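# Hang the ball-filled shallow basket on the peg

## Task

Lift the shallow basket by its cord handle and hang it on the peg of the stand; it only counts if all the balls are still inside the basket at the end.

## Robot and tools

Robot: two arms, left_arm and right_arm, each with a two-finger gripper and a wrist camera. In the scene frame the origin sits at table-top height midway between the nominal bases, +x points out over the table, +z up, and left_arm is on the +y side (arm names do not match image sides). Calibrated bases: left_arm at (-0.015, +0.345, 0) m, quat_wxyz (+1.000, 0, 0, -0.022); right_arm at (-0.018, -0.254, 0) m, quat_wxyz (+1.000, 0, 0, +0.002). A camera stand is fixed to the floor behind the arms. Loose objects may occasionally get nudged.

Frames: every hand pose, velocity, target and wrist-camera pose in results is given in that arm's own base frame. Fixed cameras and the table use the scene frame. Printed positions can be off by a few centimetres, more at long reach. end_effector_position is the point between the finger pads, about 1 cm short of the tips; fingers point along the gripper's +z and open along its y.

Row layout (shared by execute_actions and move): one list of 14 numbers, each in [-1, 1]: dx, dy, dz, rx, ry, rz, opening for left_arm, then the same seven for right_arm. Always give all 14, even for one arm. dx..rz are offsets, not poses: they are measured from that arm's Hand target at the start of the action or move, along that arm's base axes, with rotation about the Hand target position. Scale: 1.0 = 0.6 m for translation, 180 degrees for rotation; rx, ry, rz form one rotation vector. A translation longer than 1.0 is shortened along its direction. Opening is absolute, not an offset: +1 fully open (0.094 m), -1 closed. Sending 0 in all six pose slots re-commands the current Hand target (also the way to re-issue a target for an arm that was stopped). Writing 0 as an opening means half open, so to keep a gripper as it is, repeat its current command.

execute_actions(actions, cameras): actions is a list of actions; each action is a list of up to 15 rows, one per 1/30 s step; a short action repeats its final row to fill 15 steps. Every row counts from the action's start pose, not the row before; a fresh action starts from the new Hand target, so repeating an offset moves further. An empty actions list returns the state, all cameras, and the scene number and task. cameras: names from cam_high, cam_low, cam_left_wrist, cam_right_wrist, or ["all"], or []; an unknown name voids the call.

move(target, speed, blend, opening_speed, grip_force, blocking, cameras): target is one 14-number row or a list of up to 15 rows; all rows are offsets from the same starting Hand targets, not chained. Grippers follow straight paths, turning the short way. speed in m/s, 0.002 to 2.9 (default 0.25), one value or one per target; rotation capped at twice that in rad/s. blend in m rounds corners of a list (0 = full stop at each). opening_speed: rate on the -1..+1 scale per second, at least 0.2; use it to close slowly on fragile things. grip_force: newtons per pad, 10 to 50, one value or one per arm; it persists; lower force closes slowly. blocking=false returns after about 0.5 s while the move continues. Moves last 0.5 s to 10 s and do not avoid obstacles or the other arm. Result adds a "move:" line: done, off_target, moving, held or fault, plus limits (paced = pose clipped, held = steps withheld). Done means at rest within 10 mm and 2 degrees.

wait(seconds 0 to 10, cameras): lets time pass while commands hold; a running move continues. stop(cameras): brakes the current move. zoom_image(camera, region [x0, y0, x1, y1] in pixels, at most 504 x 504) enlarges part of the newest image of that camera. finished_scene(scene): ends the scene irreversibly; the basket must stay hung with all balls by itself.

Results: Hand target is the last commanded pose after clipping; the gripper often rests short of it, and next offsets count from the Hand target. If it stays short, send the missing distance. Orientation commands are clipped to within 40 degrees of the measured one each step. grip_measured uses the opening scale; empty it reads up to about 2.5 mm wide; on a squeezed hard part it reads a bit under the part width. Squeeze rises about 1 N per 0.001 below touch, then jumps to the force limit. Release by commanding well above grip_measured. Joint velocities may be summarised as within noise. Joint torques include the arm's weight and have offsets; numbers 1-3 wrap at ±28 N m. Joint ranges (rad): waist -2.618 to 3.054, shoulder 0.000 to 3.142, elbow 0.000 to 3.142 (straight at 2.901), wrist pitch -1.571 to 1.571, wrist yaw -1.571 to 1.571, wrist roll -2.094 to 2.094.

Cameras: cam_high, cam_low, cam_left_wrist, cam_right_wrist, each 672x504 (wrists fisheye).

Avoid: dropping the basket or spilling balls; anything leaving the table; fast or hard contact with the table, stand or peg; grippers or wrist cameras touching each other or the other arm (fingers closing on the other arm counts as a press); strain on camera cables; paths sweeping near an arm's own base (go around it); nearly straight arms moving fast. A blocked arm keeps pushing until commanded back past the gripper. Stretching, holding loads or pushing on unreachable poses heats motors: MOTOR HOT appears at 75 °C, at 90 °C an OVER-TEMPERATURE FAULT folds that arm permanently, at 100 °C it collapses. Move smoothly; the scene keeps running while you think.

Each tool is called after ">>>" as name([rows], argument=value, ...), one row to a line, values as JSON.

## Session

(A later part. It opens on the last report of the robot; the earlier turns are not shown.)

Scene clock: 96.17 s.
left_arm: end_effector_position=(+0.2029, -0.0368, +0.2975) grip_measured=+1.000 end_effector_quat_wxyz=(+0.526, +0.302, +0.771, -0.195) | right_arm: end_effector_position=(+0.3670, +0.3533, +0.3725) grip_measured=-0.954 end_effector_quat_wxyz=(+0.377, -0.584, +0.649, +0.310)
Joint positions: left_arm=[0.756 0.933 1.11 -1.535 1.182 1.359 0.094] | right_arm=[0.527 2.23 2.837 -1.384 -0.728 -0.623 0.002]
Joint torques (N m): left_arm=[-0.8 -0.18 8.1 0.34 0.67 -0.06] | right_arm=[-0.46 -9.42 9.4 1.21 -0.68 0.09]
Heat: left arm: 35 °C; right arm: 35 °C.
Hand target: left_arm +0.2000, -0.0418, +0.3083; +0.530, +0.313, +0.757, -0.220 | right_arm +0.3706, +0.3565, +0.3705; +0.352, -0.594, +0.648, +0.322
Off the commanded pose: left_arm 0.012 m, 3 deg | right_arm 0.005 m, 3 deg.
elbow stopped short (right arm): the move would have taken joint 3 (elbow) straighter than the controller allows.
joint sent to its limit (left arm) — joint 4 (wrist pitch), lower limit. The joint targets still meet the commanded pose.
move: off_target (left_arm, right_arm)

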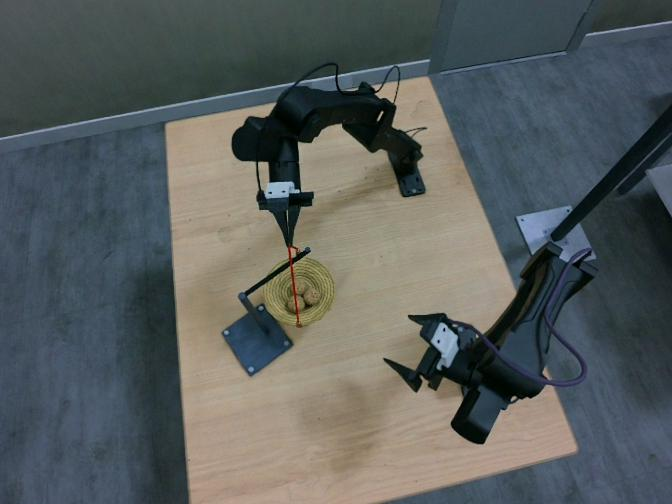

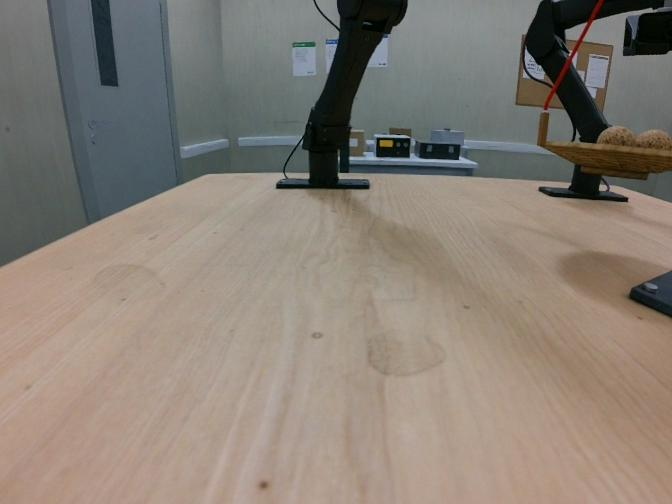

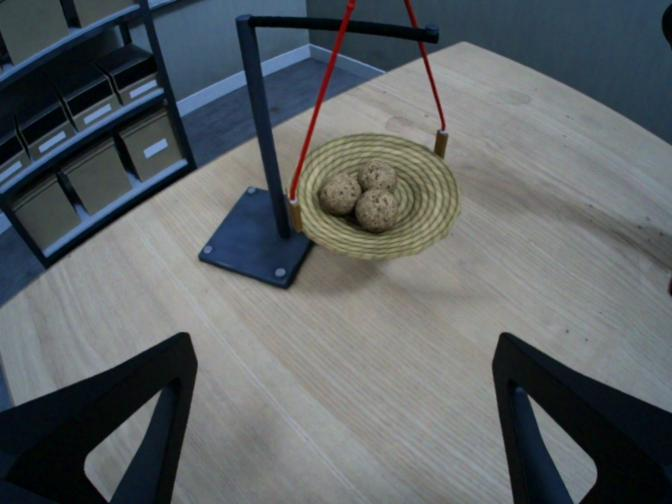

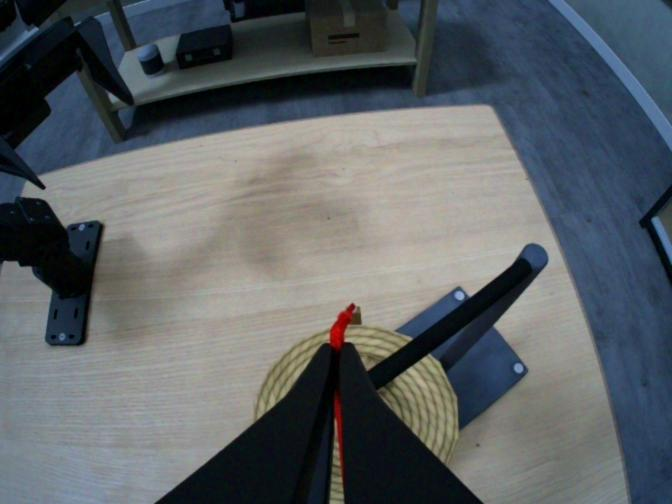

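>>> move(target=[0,0,0,0,0,0,1,0.003,-0.006,-0.065,0,0,0,-1], cameras=["cam_right_wrist","cam_left_wrist"], speed=0.05)

>>> zoom_image(camera="cam_right_wrist", region=[220, 220, 480, 480])

>>> zoom_image(camera="cam_left_wrist", region=[300, 0, 500, 160])

Scene clock: 102.50 s.
left_arm: end_effector_position=(+0.2029, -0.0368, +0.2975) grip_measured=+1.000 end_effector_quat_wxyz=(+0.526, +0.302, +0.771, -0.195) | right_arm: end_effector_position=(+0.3818, +0.3534, +0.3047) grip_measured=-0.954 end_effector_quat_wxyz=(+0.323, -0.589, +0.668, +0.319)
Joint positions: left_arm=[0.756 0.933 1.11 -1.535 1.182 1.359 0.094] | right_arm=[0.507 2.16 2.455 -1.221 -0.746 -0.678 0.002]
Joint torques (N m): left_arm=[-0.79 -0.17 8.08 0.34 0.68 -0.06] | right_arm=[0.21 -17.03 6.53 1.27 -0.6 0.03]
Heat: left arm: 35 °C; right arm: 36 °C.
Hand target: left_arm +0.2000, -0.0418, +0.3083; +0.530, +0.313, +0.757, -0.220 | right_arm +0.3725, +0.3529, +0.3314; +0.352, -0.594, +0.648, +0.322
Off the commanded pose: left_arm 0.012 m, 3 deg | right_arm 0.028 m, 4 deg.
joint sent to its limit (left arm) — joint 4 (wrist pitch), lower limit. The joint targets still meet the commanded pose.
move: off_target (left_arm, right_arm)
Images, in order (width x height): cam_left_wrist 672x504, cam_right_wrist 672x504.

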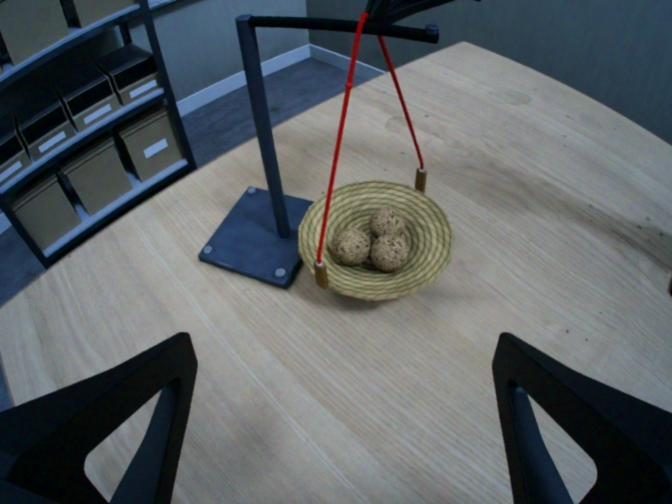

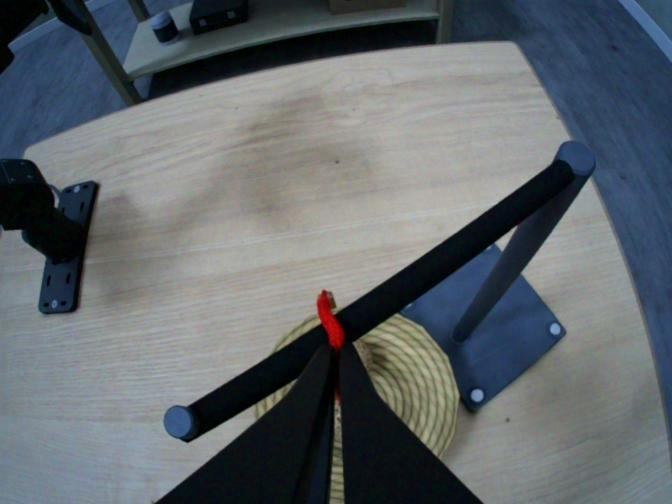

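Scaled by 1.938 from the camera's 672x504 image, which has a finer 960x720 frame.

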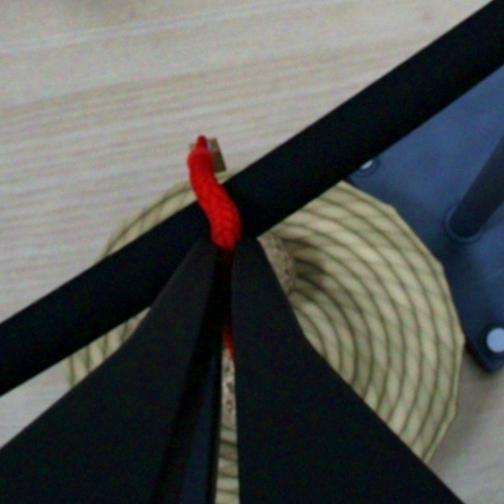

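Scaled by 2.520 from the camera's 672x504 image, which has a finer 960x720 frame.

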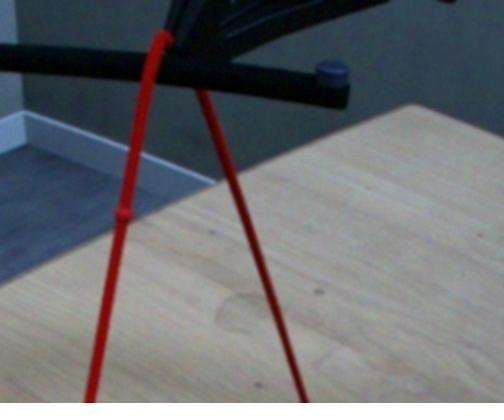

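>>> move(target=[0,0,0,0,0,0,1,0.0,-0.018,-0.008,0,0,0,-1], cameras=["cam_right_wrist","cam_left_wrist"], speed=0.04)

>>> zoom_image(camera="cam_right_wrist", region=[220, 220, 480, 480])

>>> zoom_image(camera="cam_left_wrist", region=[300, 0, 500, 160])

Scene clock: 111.67 s.
left_arm: end_effector_position=(+0.2029, -0.0368, +0.2975) grip_measured=+1.000 end_effector_quat_wxyz=(+0.526, +0.302, +0.771, -0.195) | right_arm: end_effector_position=(+0.3805, +0.3480, +0.3017) grip_measured=-0.954 end_effector_quat_wxyz=(+0.327, -0.591, +0.665, +0.319)
Joint positions: left_arm=[0.756 0.933 1.11 -1.535 1.182 1.359 0.094] | right_arm=[0.497 2.117 2.369 -1.179 -0.754 -0.694 0.002]
Joint torques (N m): left_arm=[-0.8 -0.2 8.1 0.34 0.68 -0.06] | right_arm=[-0.66 -16.79 6.67 1.15 -0.66 -0.05]
Motor temperatures (°C): left_arm=[25 26 35 29 27 22 23] | right_arm=[25 36 36 33 28 25 28]
Heat: left arm: 35 °C; right arm: 36 °C.
Hand target: left_arm +0.2000, -0.0418, +0.3083; +0.530, +0.313, +0.757, -0.220 | right_arm +0.3724, +0.3421, +0.3266; +0.352, -0.594, +0.648, +0.322
Off the commanded pose: left_arm 0.012 m, 3 deg | right_arm 0.027 m, 4 deg.
joint sent to its limit (left arm) — joint 4 (wrist pitch), lower limit. The joint targets still meet the commanded pose.
move: off_target (left_arm, right_arm)
Images, in order (width x height): cam_left_wrist 672x504, cam_right_wrist 672x504.

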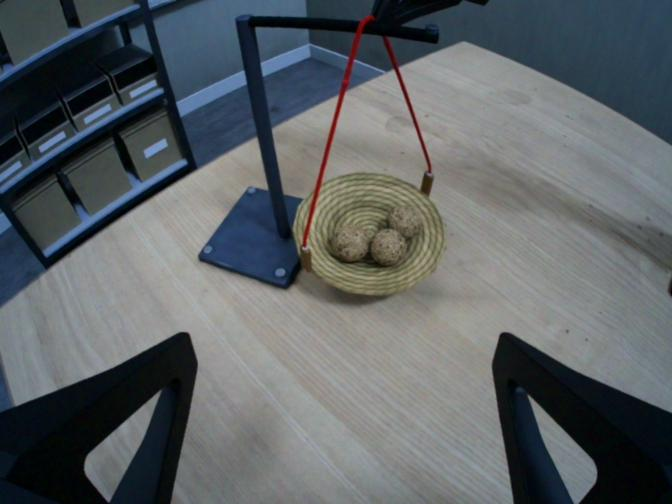

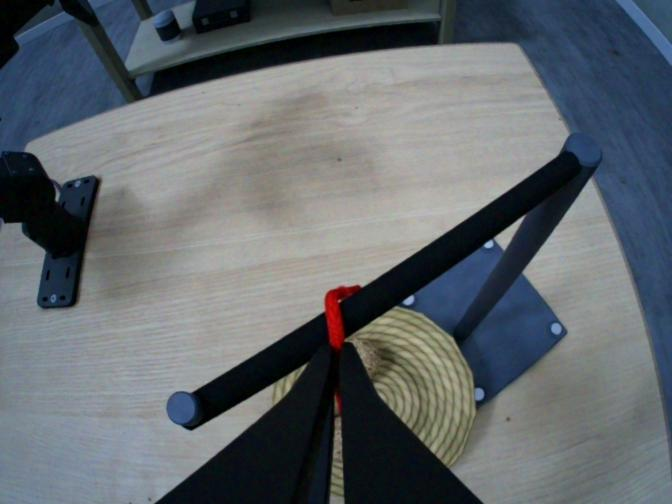

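Scaled by 1.938 from the camera's 672x504 image, which has a finer 960x720 frame.

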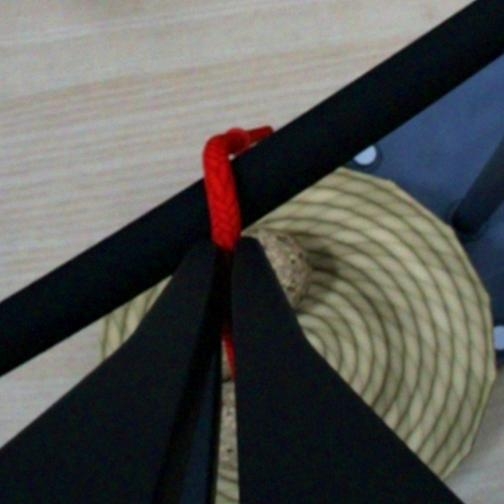

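Scaled by 2.520 from the camera's 672x504 image, which has a finer 960x720 frame.

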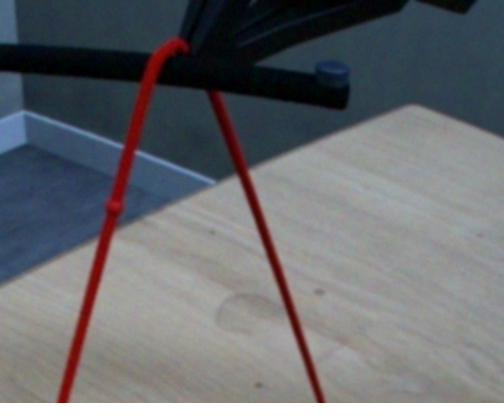

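>>> move(target=[0,0,0,0,0,0,1,0.002,-0.012,-0.018,0,0,0,-1], cameras=["all"], speed=0.03)

>>> zoom_image(camera="cam_right_wrist", region=[220, 220, 480, 480])

>>> zoom_image(camera="cam_left_wrist", region=[300, 0, 500, 160])

Scene clock: 116.17 s.
left_arm: end_effector_position=(+0.2029, -0.0368, +0.2975) grip_measured=+1.000 end_effector_quat_wxyz=(+0.526, +0.302, +0.771, -0.195) | right_arm: end_effector_position=(+0.3796, +0.3431, +0.2969) grip_measured=-0.954 end_effector_quat_wxyz=(+0.333, -0.593, +0.658, +0.323)
Joint positions: left_arm=[0.756 0.933 1.11 -1.535 1.182 1.359 0.094] | right_arm=[0.483 2.07 2.261 -1.114 -0.777 -0.712 0.002]
Joint torques (N m): left_arm=[-0.81 -0.2 8.08 0.33 0.68 -0.06] | right_arm=[-0.91 -16.09 6.63 1.05 -0.53 -0.04]
Heat: left arm: 35 °C; right arm: 36 °C.
Hand target: left_arm +0.2000, -0.0418, +0.3083; +0.530, +0.313, +0.757, -0.220 | right_arm +0.3736, +0.3350, +0.3158; +0.352, -0.594, +0.648, +0.322
Off the commanded pose: left_arm 0.012 m, 3 deg | right_arm 0.021 m, 2 deg.
joint sent to its limit (left arm) — joint 4 (wrist pitch), lower limit. The joint targets still meet the commanded pose.
move: off_target (left_arm, right_arm)

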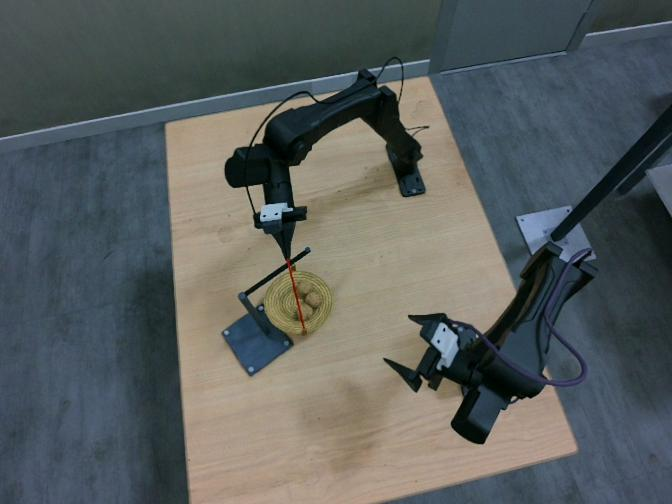

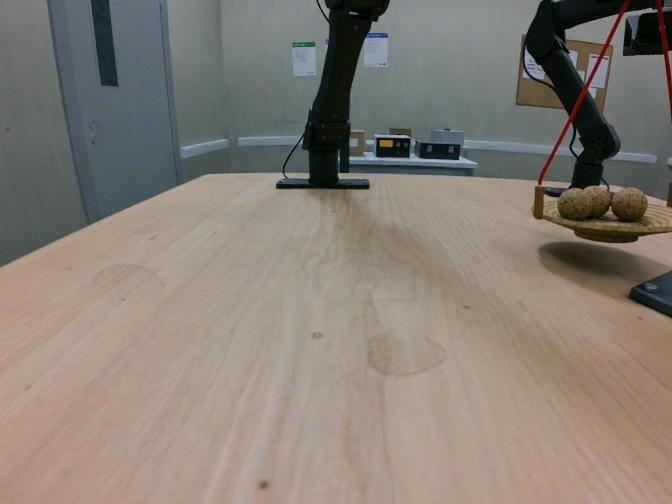

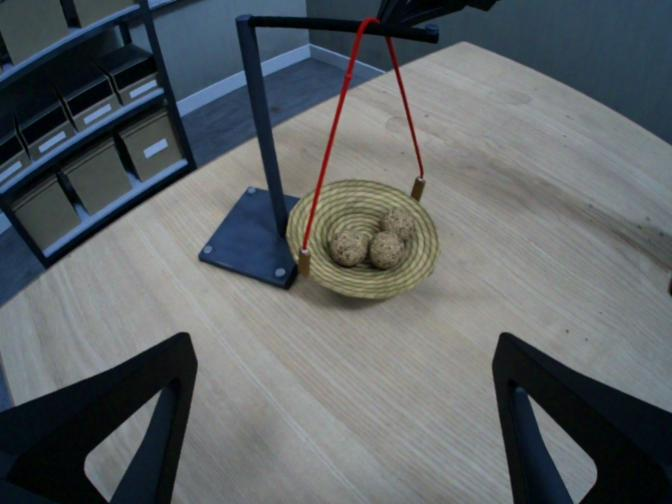

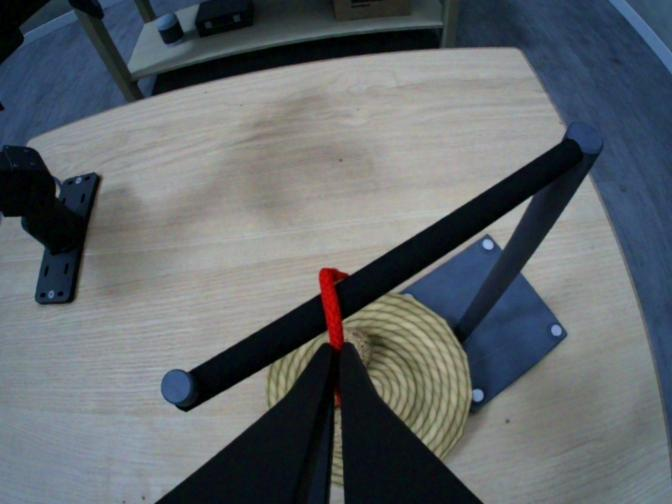

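Scaled by 1.938 from the camera's 672x504 image, which has a finer 960x720 frame.

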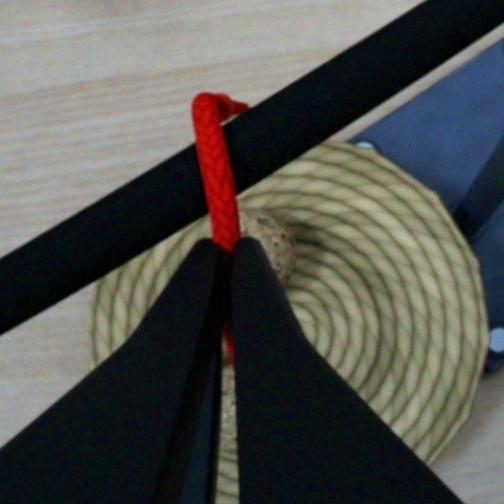

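Scaled by 2.520 from the camera's 672x504 image, which has a finer 960x720 frame.

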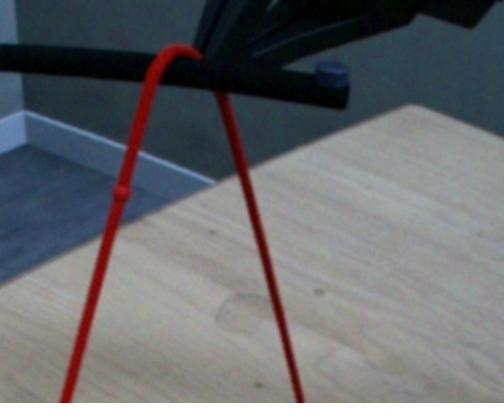

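>>> move(target=[0,0,0,0,0,0,1,0.0,0.0,-0.018,0,0,0,-1], cameras=["cam_right_wrist","cam_left_wrist","cam_low"], speed=0.03)

>>> zoom_image(camera="cam_right_wrist", region=[220, 220, 480, 480])

>>> zoom_image(camera="cam_left_wrist", region=[300, 0, 500, 160])

Scene clock: 119.33 s.
left_arm: end_effector_position=(+0.2029, -0.0368, +0.2975) grip_measured=+1.000 end_effector_quat_wxyz=(+0.526, +0.302, +0.771, -0.195) | right_arm: end_effector_position=(+0.3801, +0.3426, +0.2915) grip_measured=-0.954 end_effector_quat_wxyz=(+0.341, -0.594, +0.653, +0.323)
Joint positions: left_arm=[0.756 0.933 1.11 -1.535 1.182 1.359 0.094] | right_arm=[0.481 2.038 2.177 -1.045 -0.782 -0.713 0.002]
Joint torques (N m): left_arm=[-0.8 -0.18 8.09 0.33 0.68 -0.07] | right_arm=[-0.7 -15.43 6.5 1.01 -0.48 -0.02]
Heat: left arm: 35 °C; right arm: 37 °C.
Hand target: left_arm +0.2000, -0.0418, +0.3083; +0.530, +0.313, +0.757, -0.220 | right_arm +0.3736, +0.3349, +0.3050; +0.352, -0.594, +0.648, +0.322
Off the commanded pose: left_arm 0.012 m, 3 deg | right_arm 0.017 m, 1 deg.
joint sent to its limit (left arm) — joint 4 (wrist pitch), lower limit. The joint targets still meet the commanded pose.
move: off_target (left_arm, right_arm)
Images, in order (width x height): cam_low 672x504, cam_left_wrist 672x504, cam_right_wrist 672x504.

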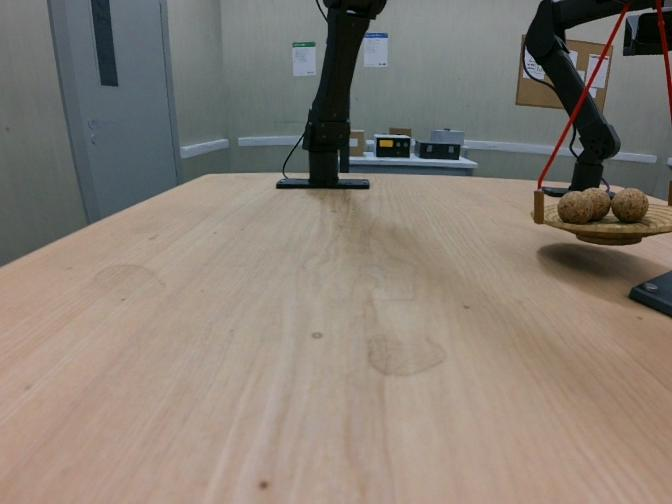

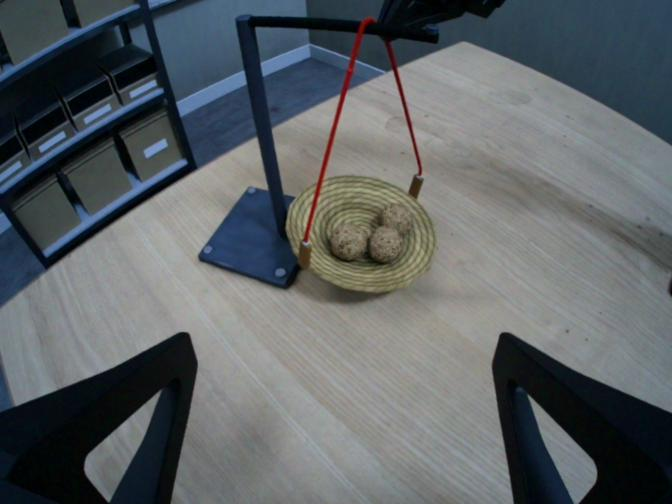

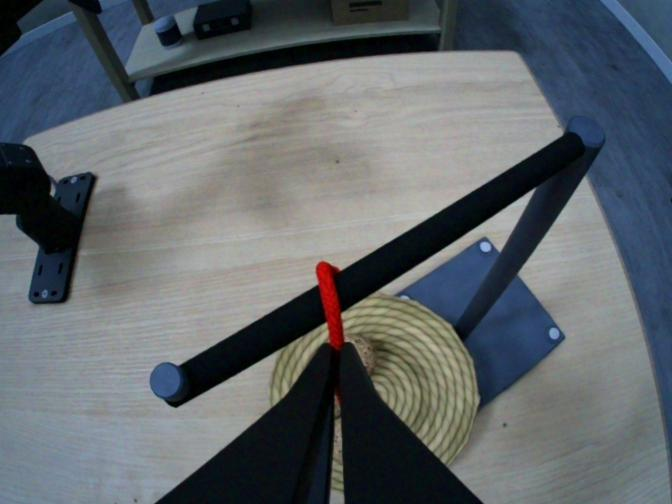

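Scaled by 1.938 from the camera's 672x504 image, which has a finer 960x720 frame.

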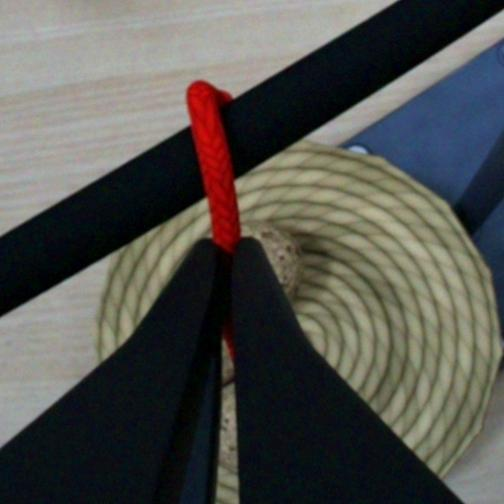

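Scaled by 2.520 from the camera's 672x504 image, which has a finer 960x720 frame.

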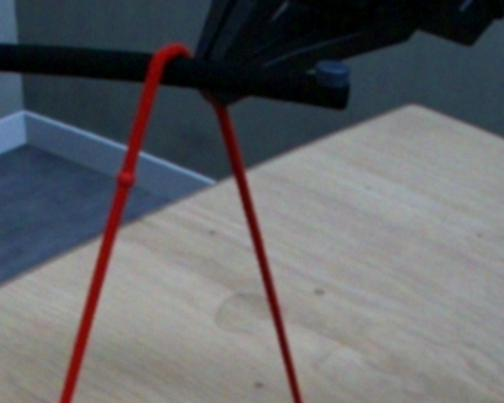

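>>> move(target=[0,0,0,0,0,0,1,0.0,0.0,0.0,0,0,0,-0.7], cameras=["cam_right_wrist","cam_left_wrist","cam_low"], speed=0.03, opening_speed=0.2)

>>> zoom_image(camera="cam_right_wrist", region=[220, 220, 480, 480])

>>> zoom_image(camera="cam_left_wrist", region=[300, 0, 500, 160])

Scene clock: 126.00 s.
left_arm: end_effector_position=(+0.2029, -0.0368, +0.2975) grip_measured=+1.000 end_effector_quat_wxyz=(+0.526, +0.302, +0.771, -0.195) | right_arm: end_effector_position=(+0.3816, +0.3410, +0.2916) grip_measured=-0.702 end_effector_quat_wxyz=(+0.342, -0.593, +0.654, +0.322)
Joint positions: left_arm=[0.756 0.933 1.11 -1.535 1.182 1.359 0.094] | right_arm=[0.476 2.038 2.177 -1.045 -0.782 -0.713 0.014]
Joint torques (N m): left_arm=[-0.8 -0.18 8.09 0.34 0.67 -0.06] | right_arm=[-0.4 -15.47 6.52 1.02 -0.5 -0.03]
Heat: left arm: 35 °C; right arm: 36 °C.
Hand target: left_arm +0.2000, -0.0418, +0.3083; +0.530, +0.313, +0.757, -0.220 | right_arm +0.3736, +0.3349, +0.3051; +0.352, -0.594, +0.648, +0.322
Off the commanded pose: left_arm 0.012 m, 3 deg | right_arm 0.017 m, 1 deg.
joint sent to its limit (left arm) — joint 4 (wrist pitch), lower limit. The joint targets still meet the commanded pose.
move: off_target (left_arm, right_arm)
Images, in order (width x height): cam_low 672x504, cam_left_wrist 672x504, cam_right_wrist 672x504.

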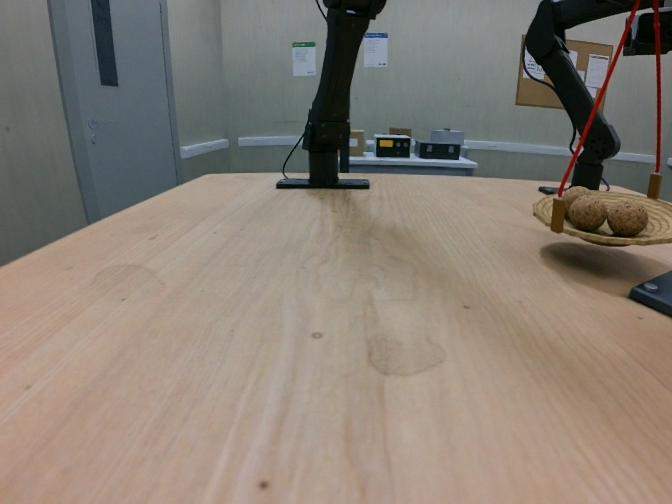

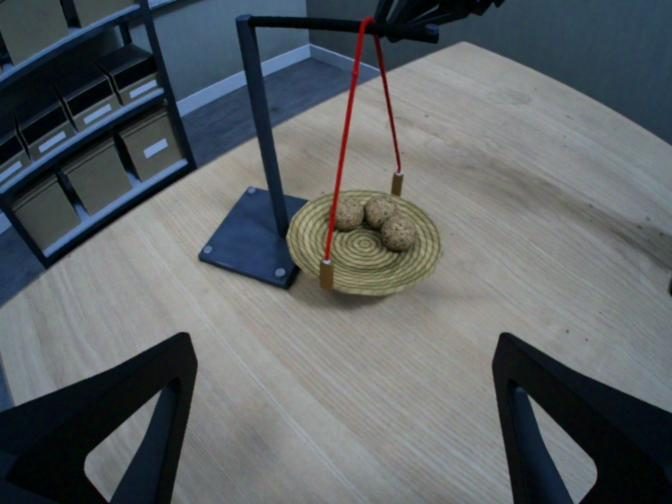

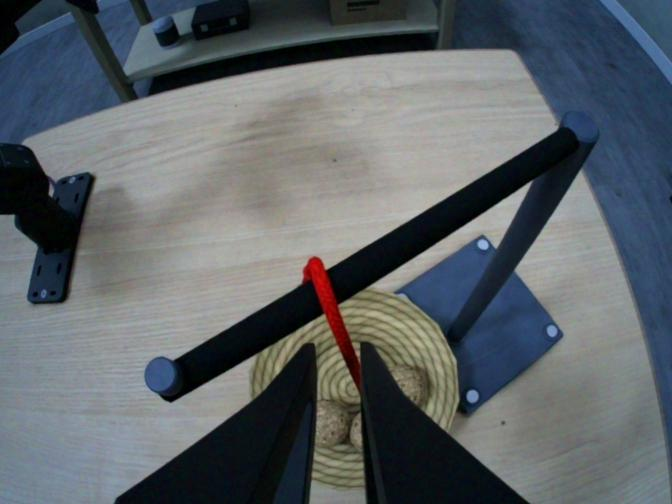

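Scaled by 1.938 from the camera's 672x504 image, which has a finer 960x720 frame.

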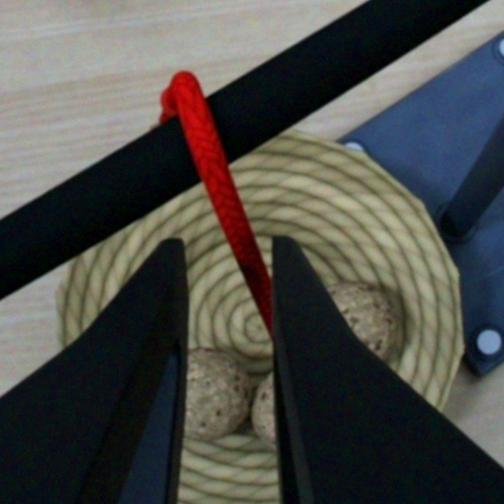

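Scaled by 2.520 from the camera's 672x504 image, which has a finer 960x720 frame.

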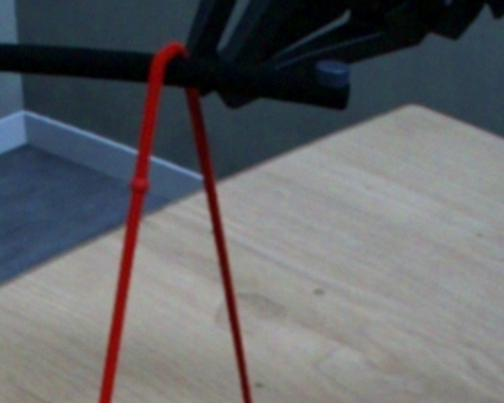

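>>> wait(seconds=1, cameras=["all"])

>>> zoom_image(camera="cam_left_wrist", region=[270, 0, 470, 310])

>>> zoom_image(camera="cam_low", region=[500, 0, 672, 290])

>>> zoom_image(camera="cam_high", region=[220, 220, 400, 380])

Scene clock: 132.77 s.
left_arm: end_effector_position=(+0.2029, -0.0368, +0.2975) grip_measured=+1.000 end_effector_quat_wxyz=(+0.526, +0.302, +0.771, -0.195) | right_arm: end_effector_position=(+0.3816, +0.3410, +0.2916) grip_measured=-0.702 end_effector_quat_wxyz=(+0.342, -0.593, +0.654, +0.322)
Joint positions: left_arm=[0.756 0.933 1.11 -1.535 1.182 1.359 0.094] | right_arm=[0.476 2.038 2.177 -1.045 -0.782 -0.713 0.014]
Joint torques (N m): left_arm=[-0.79 -0.17 8.09 0.34 0.68 -0.06] | right_arm=[-0.43 -15.46 6.52 1.02 -0.48 -0.02]
Heat: left arm: 35 °C; right arm: 36 °C.
Hand target: left_arm +0.2000, -0.0418, +0.3083; +0.530, +0.313, +0.757, -0.220 | right_arm +0.3736, +0.3349, +0.3051; +0.352, -0.594, +0.648, +0.322
Tool commands: left_gripper/opening=+1.0 right_gripper/opening=-0.7
Off the commanded pose: left_arm 0.012 m, 3 deg | right_arm 0.017 m, 1 deg.
wait: 1.00 s; at rest from the start

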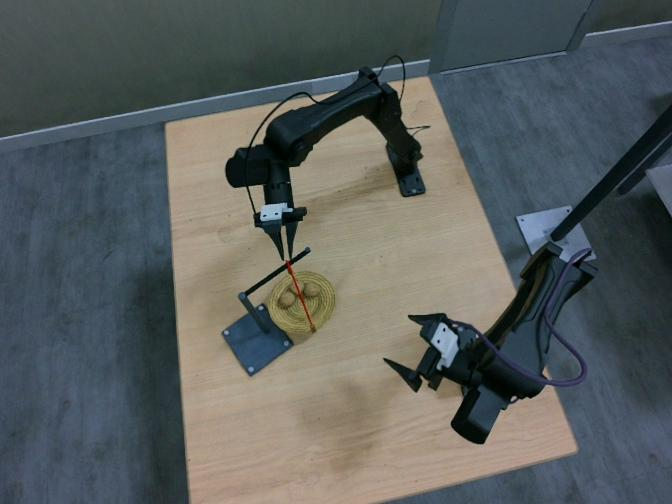

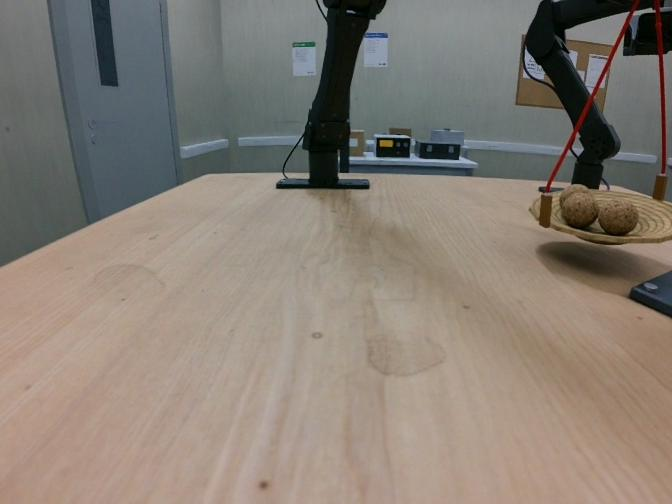

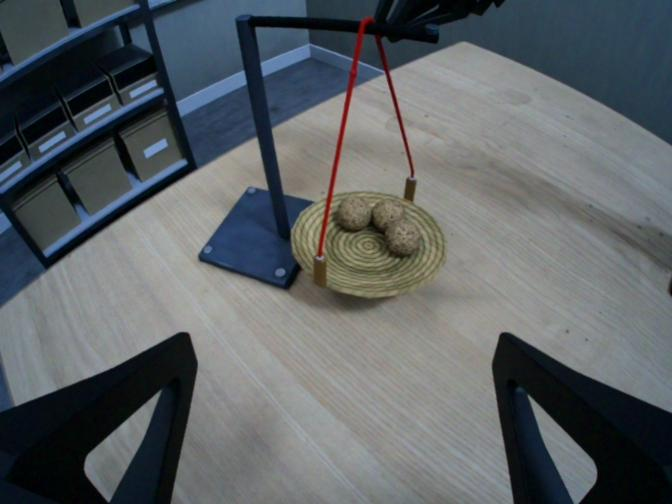

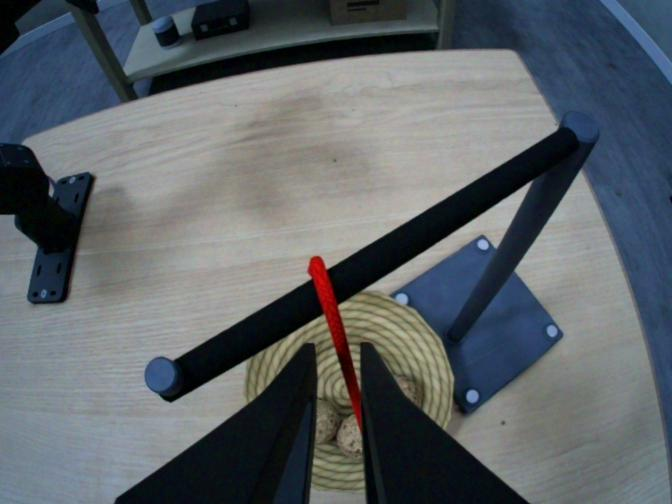

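Scaled by 1.626 from the camera's 672x504 image, which has a finer 960x720 frame.

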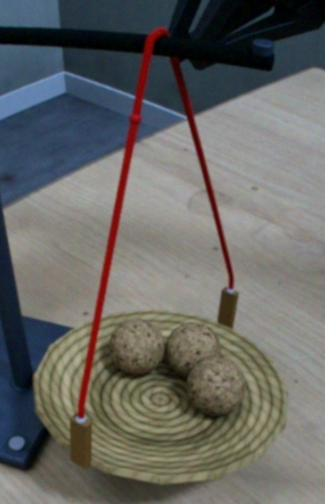

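Scaled by 1.738 from the camera's 672x504 image, which has a finer 960x720 frame.

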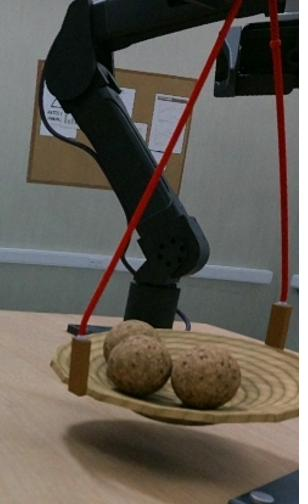

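Scaled by 2.800 from the camera's 672x504 image, which has a finer 960x720 frame.

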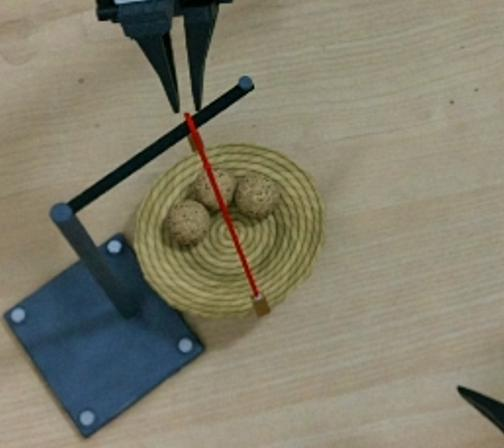

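>>> move([
  [0,0,0,0,0,0,1,0.0,0.0,0.0,0,0,0,-0.5],
  [0,0,0,0,0,0,1,0.0,-0.04,0.02,0,0,0,-0.5],
  [0,0,0,0,0,0,1,-0.01,-0.15,0.09,0,0,0,-0.5],
], cameras=["all"], speed=[0.03,0.04,0.08], blend=[0,0.01,0], opening_speed=0.2)

>>> zoom_image(camera="cam_left_wrist", region=[270, 0, 470, 310])

>>> zoom_image(camera="cam_low", region=[500, 0, 672, 290])

>>> zoom_image(camera="cam_high", region=[220, 220, 400, 380])

Scene clock: 140.40 s.
left_arm: end_effector_position=(+0.2029, -0.0368, +0.2975) grip_measured=+1.000 end_effector_quat_wxyz=(+0.526, +0.302, +0.771, -0.195) | right_arm: end_effector_position=(+0.3641, +0.2417, +0.3661) grip_measured=-0.502 end_effector_quat_wxyz=(-0.363, +0.595, -0.648, -0.306)
Joint positions: left_arm=[0.756 0.933 1.11 -1.535 1.182 1.359 0.094] | right_arm=[0.258 2.026 2.527 -1.551 -0.886 -0.975 0.023]
Joint torques (N m): left_arm=[-0.8 -0.17 8.09 0.34 0.68 -0.07] | right_arm=[-0.08 -7.21 8.88 0.72 -0.72 -0.04]
Heat: left arm: 35 °C; right arm: 36 °C.
Hand target: left_arm +0.2000, -0.0418, +0.3083; +0.530, +0.313, +0.757, -0.220 | right_arm +0.3676, +0.2449, +0.3591; -0.352, +0.594, -0.648, -0.322
Off the commanded pose: left_arm 0.012 m, 3 deg | right_arm 0.009 m, 2 deg.
joint sent to its limit (left arm) — joint 4 (wrist pitch), lower limit. The joint targets still meet the commanded pose.
move: off_target (left_arm)

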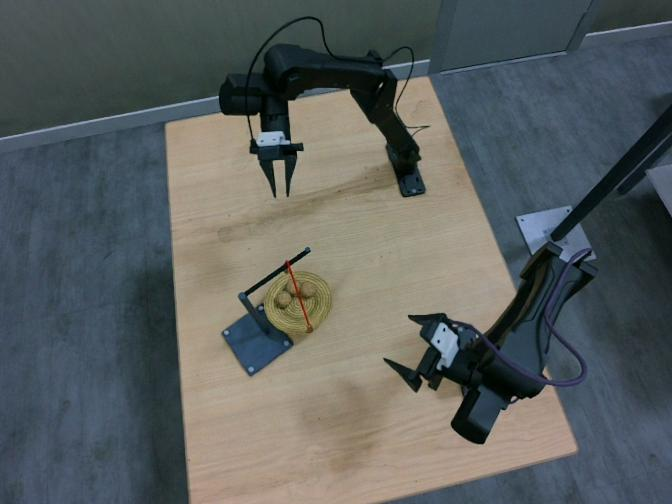

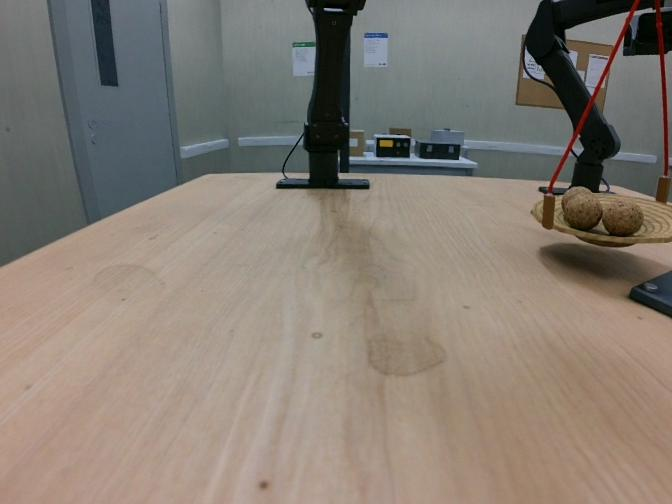

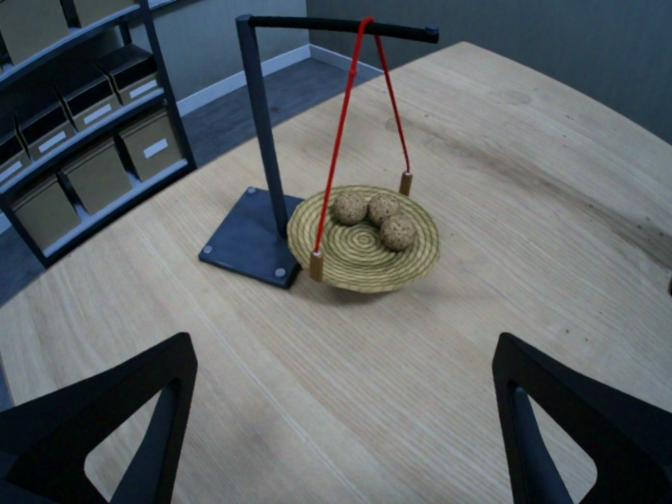

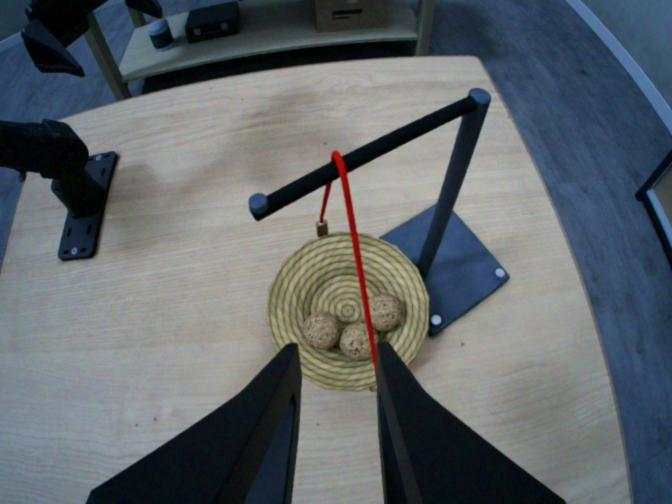

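Scaled by 1.626 from the camera's 672x504 image, which has a finer 960x720 frame.

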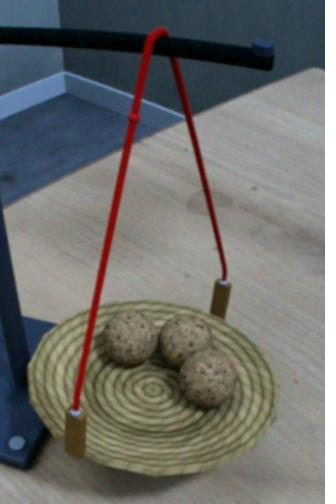

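Scaled by 1.738 from the camera's 672x504 image, which has a finer 960x720 frame.

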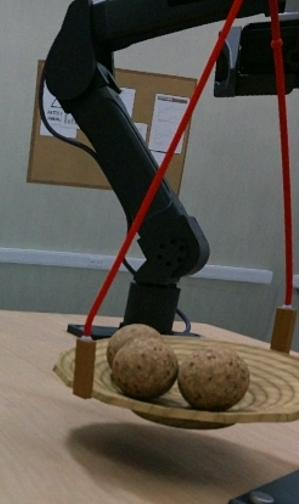

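Scaled by 2.800 from the camera's 672x504 image, which has a finer 960x720 frame.

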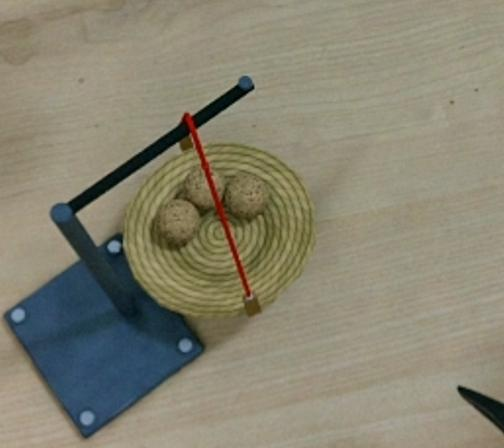

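>>> wait(seconds=1, cameras=["cam_left_wrist"])

>>> zoom_image(camera="cam_left_wrist", region=[270, 0, 470, 310])

Scene clock: 142.60 s.
left_arm: end_effector_position=(+0.2029, -0.0368, +0.2975) grip_measured=+1.000 end_effector_quat_wxyz=(+0.526, +0.302, +0.771, -0.195) | right_arm: end_effector_position=(+0.3640, +0.2417, +0.3661) grip_measured=-0.502 end_effector_quat_wxyz=(-0.363, +0.595, -0.649, -0.307)
Joint positions: left_arm=[0.756 0.933 1.11 -1.535 1.182 1.359 0.094] | right_arm=[0.258 2.026 2.527 -1.552 -0.886 -0.975 0.023]
Joint torques (N m): left_arm=[-0.8 -0.18 8.09 0.34 0.68 -0.06] | right_arm=[-0.1 -7.21 8.87 0.71 -0.72 -0.05]
Heat: left arm: 35 °C; right arm: 36 °C.
Hand target: left_arm +0.2000, -0.0418, +0.3083; +0.530, +0.313, +0.757, -0.220 | right_arm +0.3676, +0.2449, +0.3591; -0.352, +0.594, -0.648, -0.322
Tool commands: left_gripper/opening=+1.0 right_gripper/opening=-0.5
Off the commanded pose: left_arm 0.012 m, 3 deg | right_arm 0.009 m, 2 deg.
wait: 1.00 s; at rest from the start
Images, in order (width x height): cam_left_wrist 672x504.

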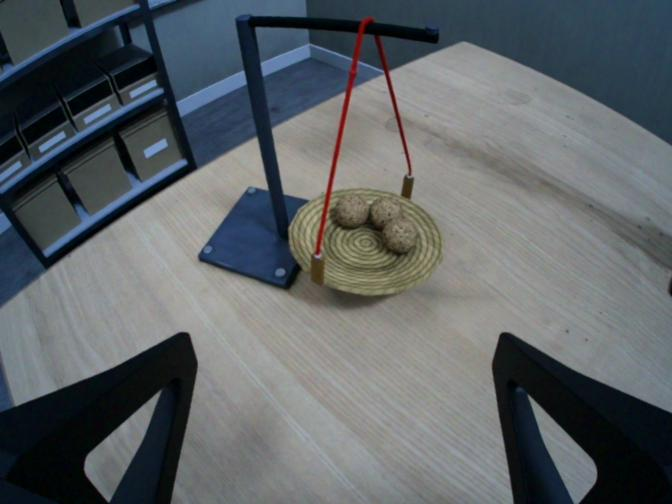

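Scaled by 1.626 from the camera's 672x504 image, which has a finer 960x720 frame.

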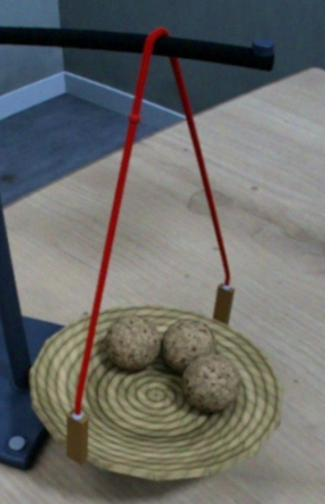

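Stable, hanging with a mild sway.

>>> finished_scene(scene=2)

The scene is finished: the task was done.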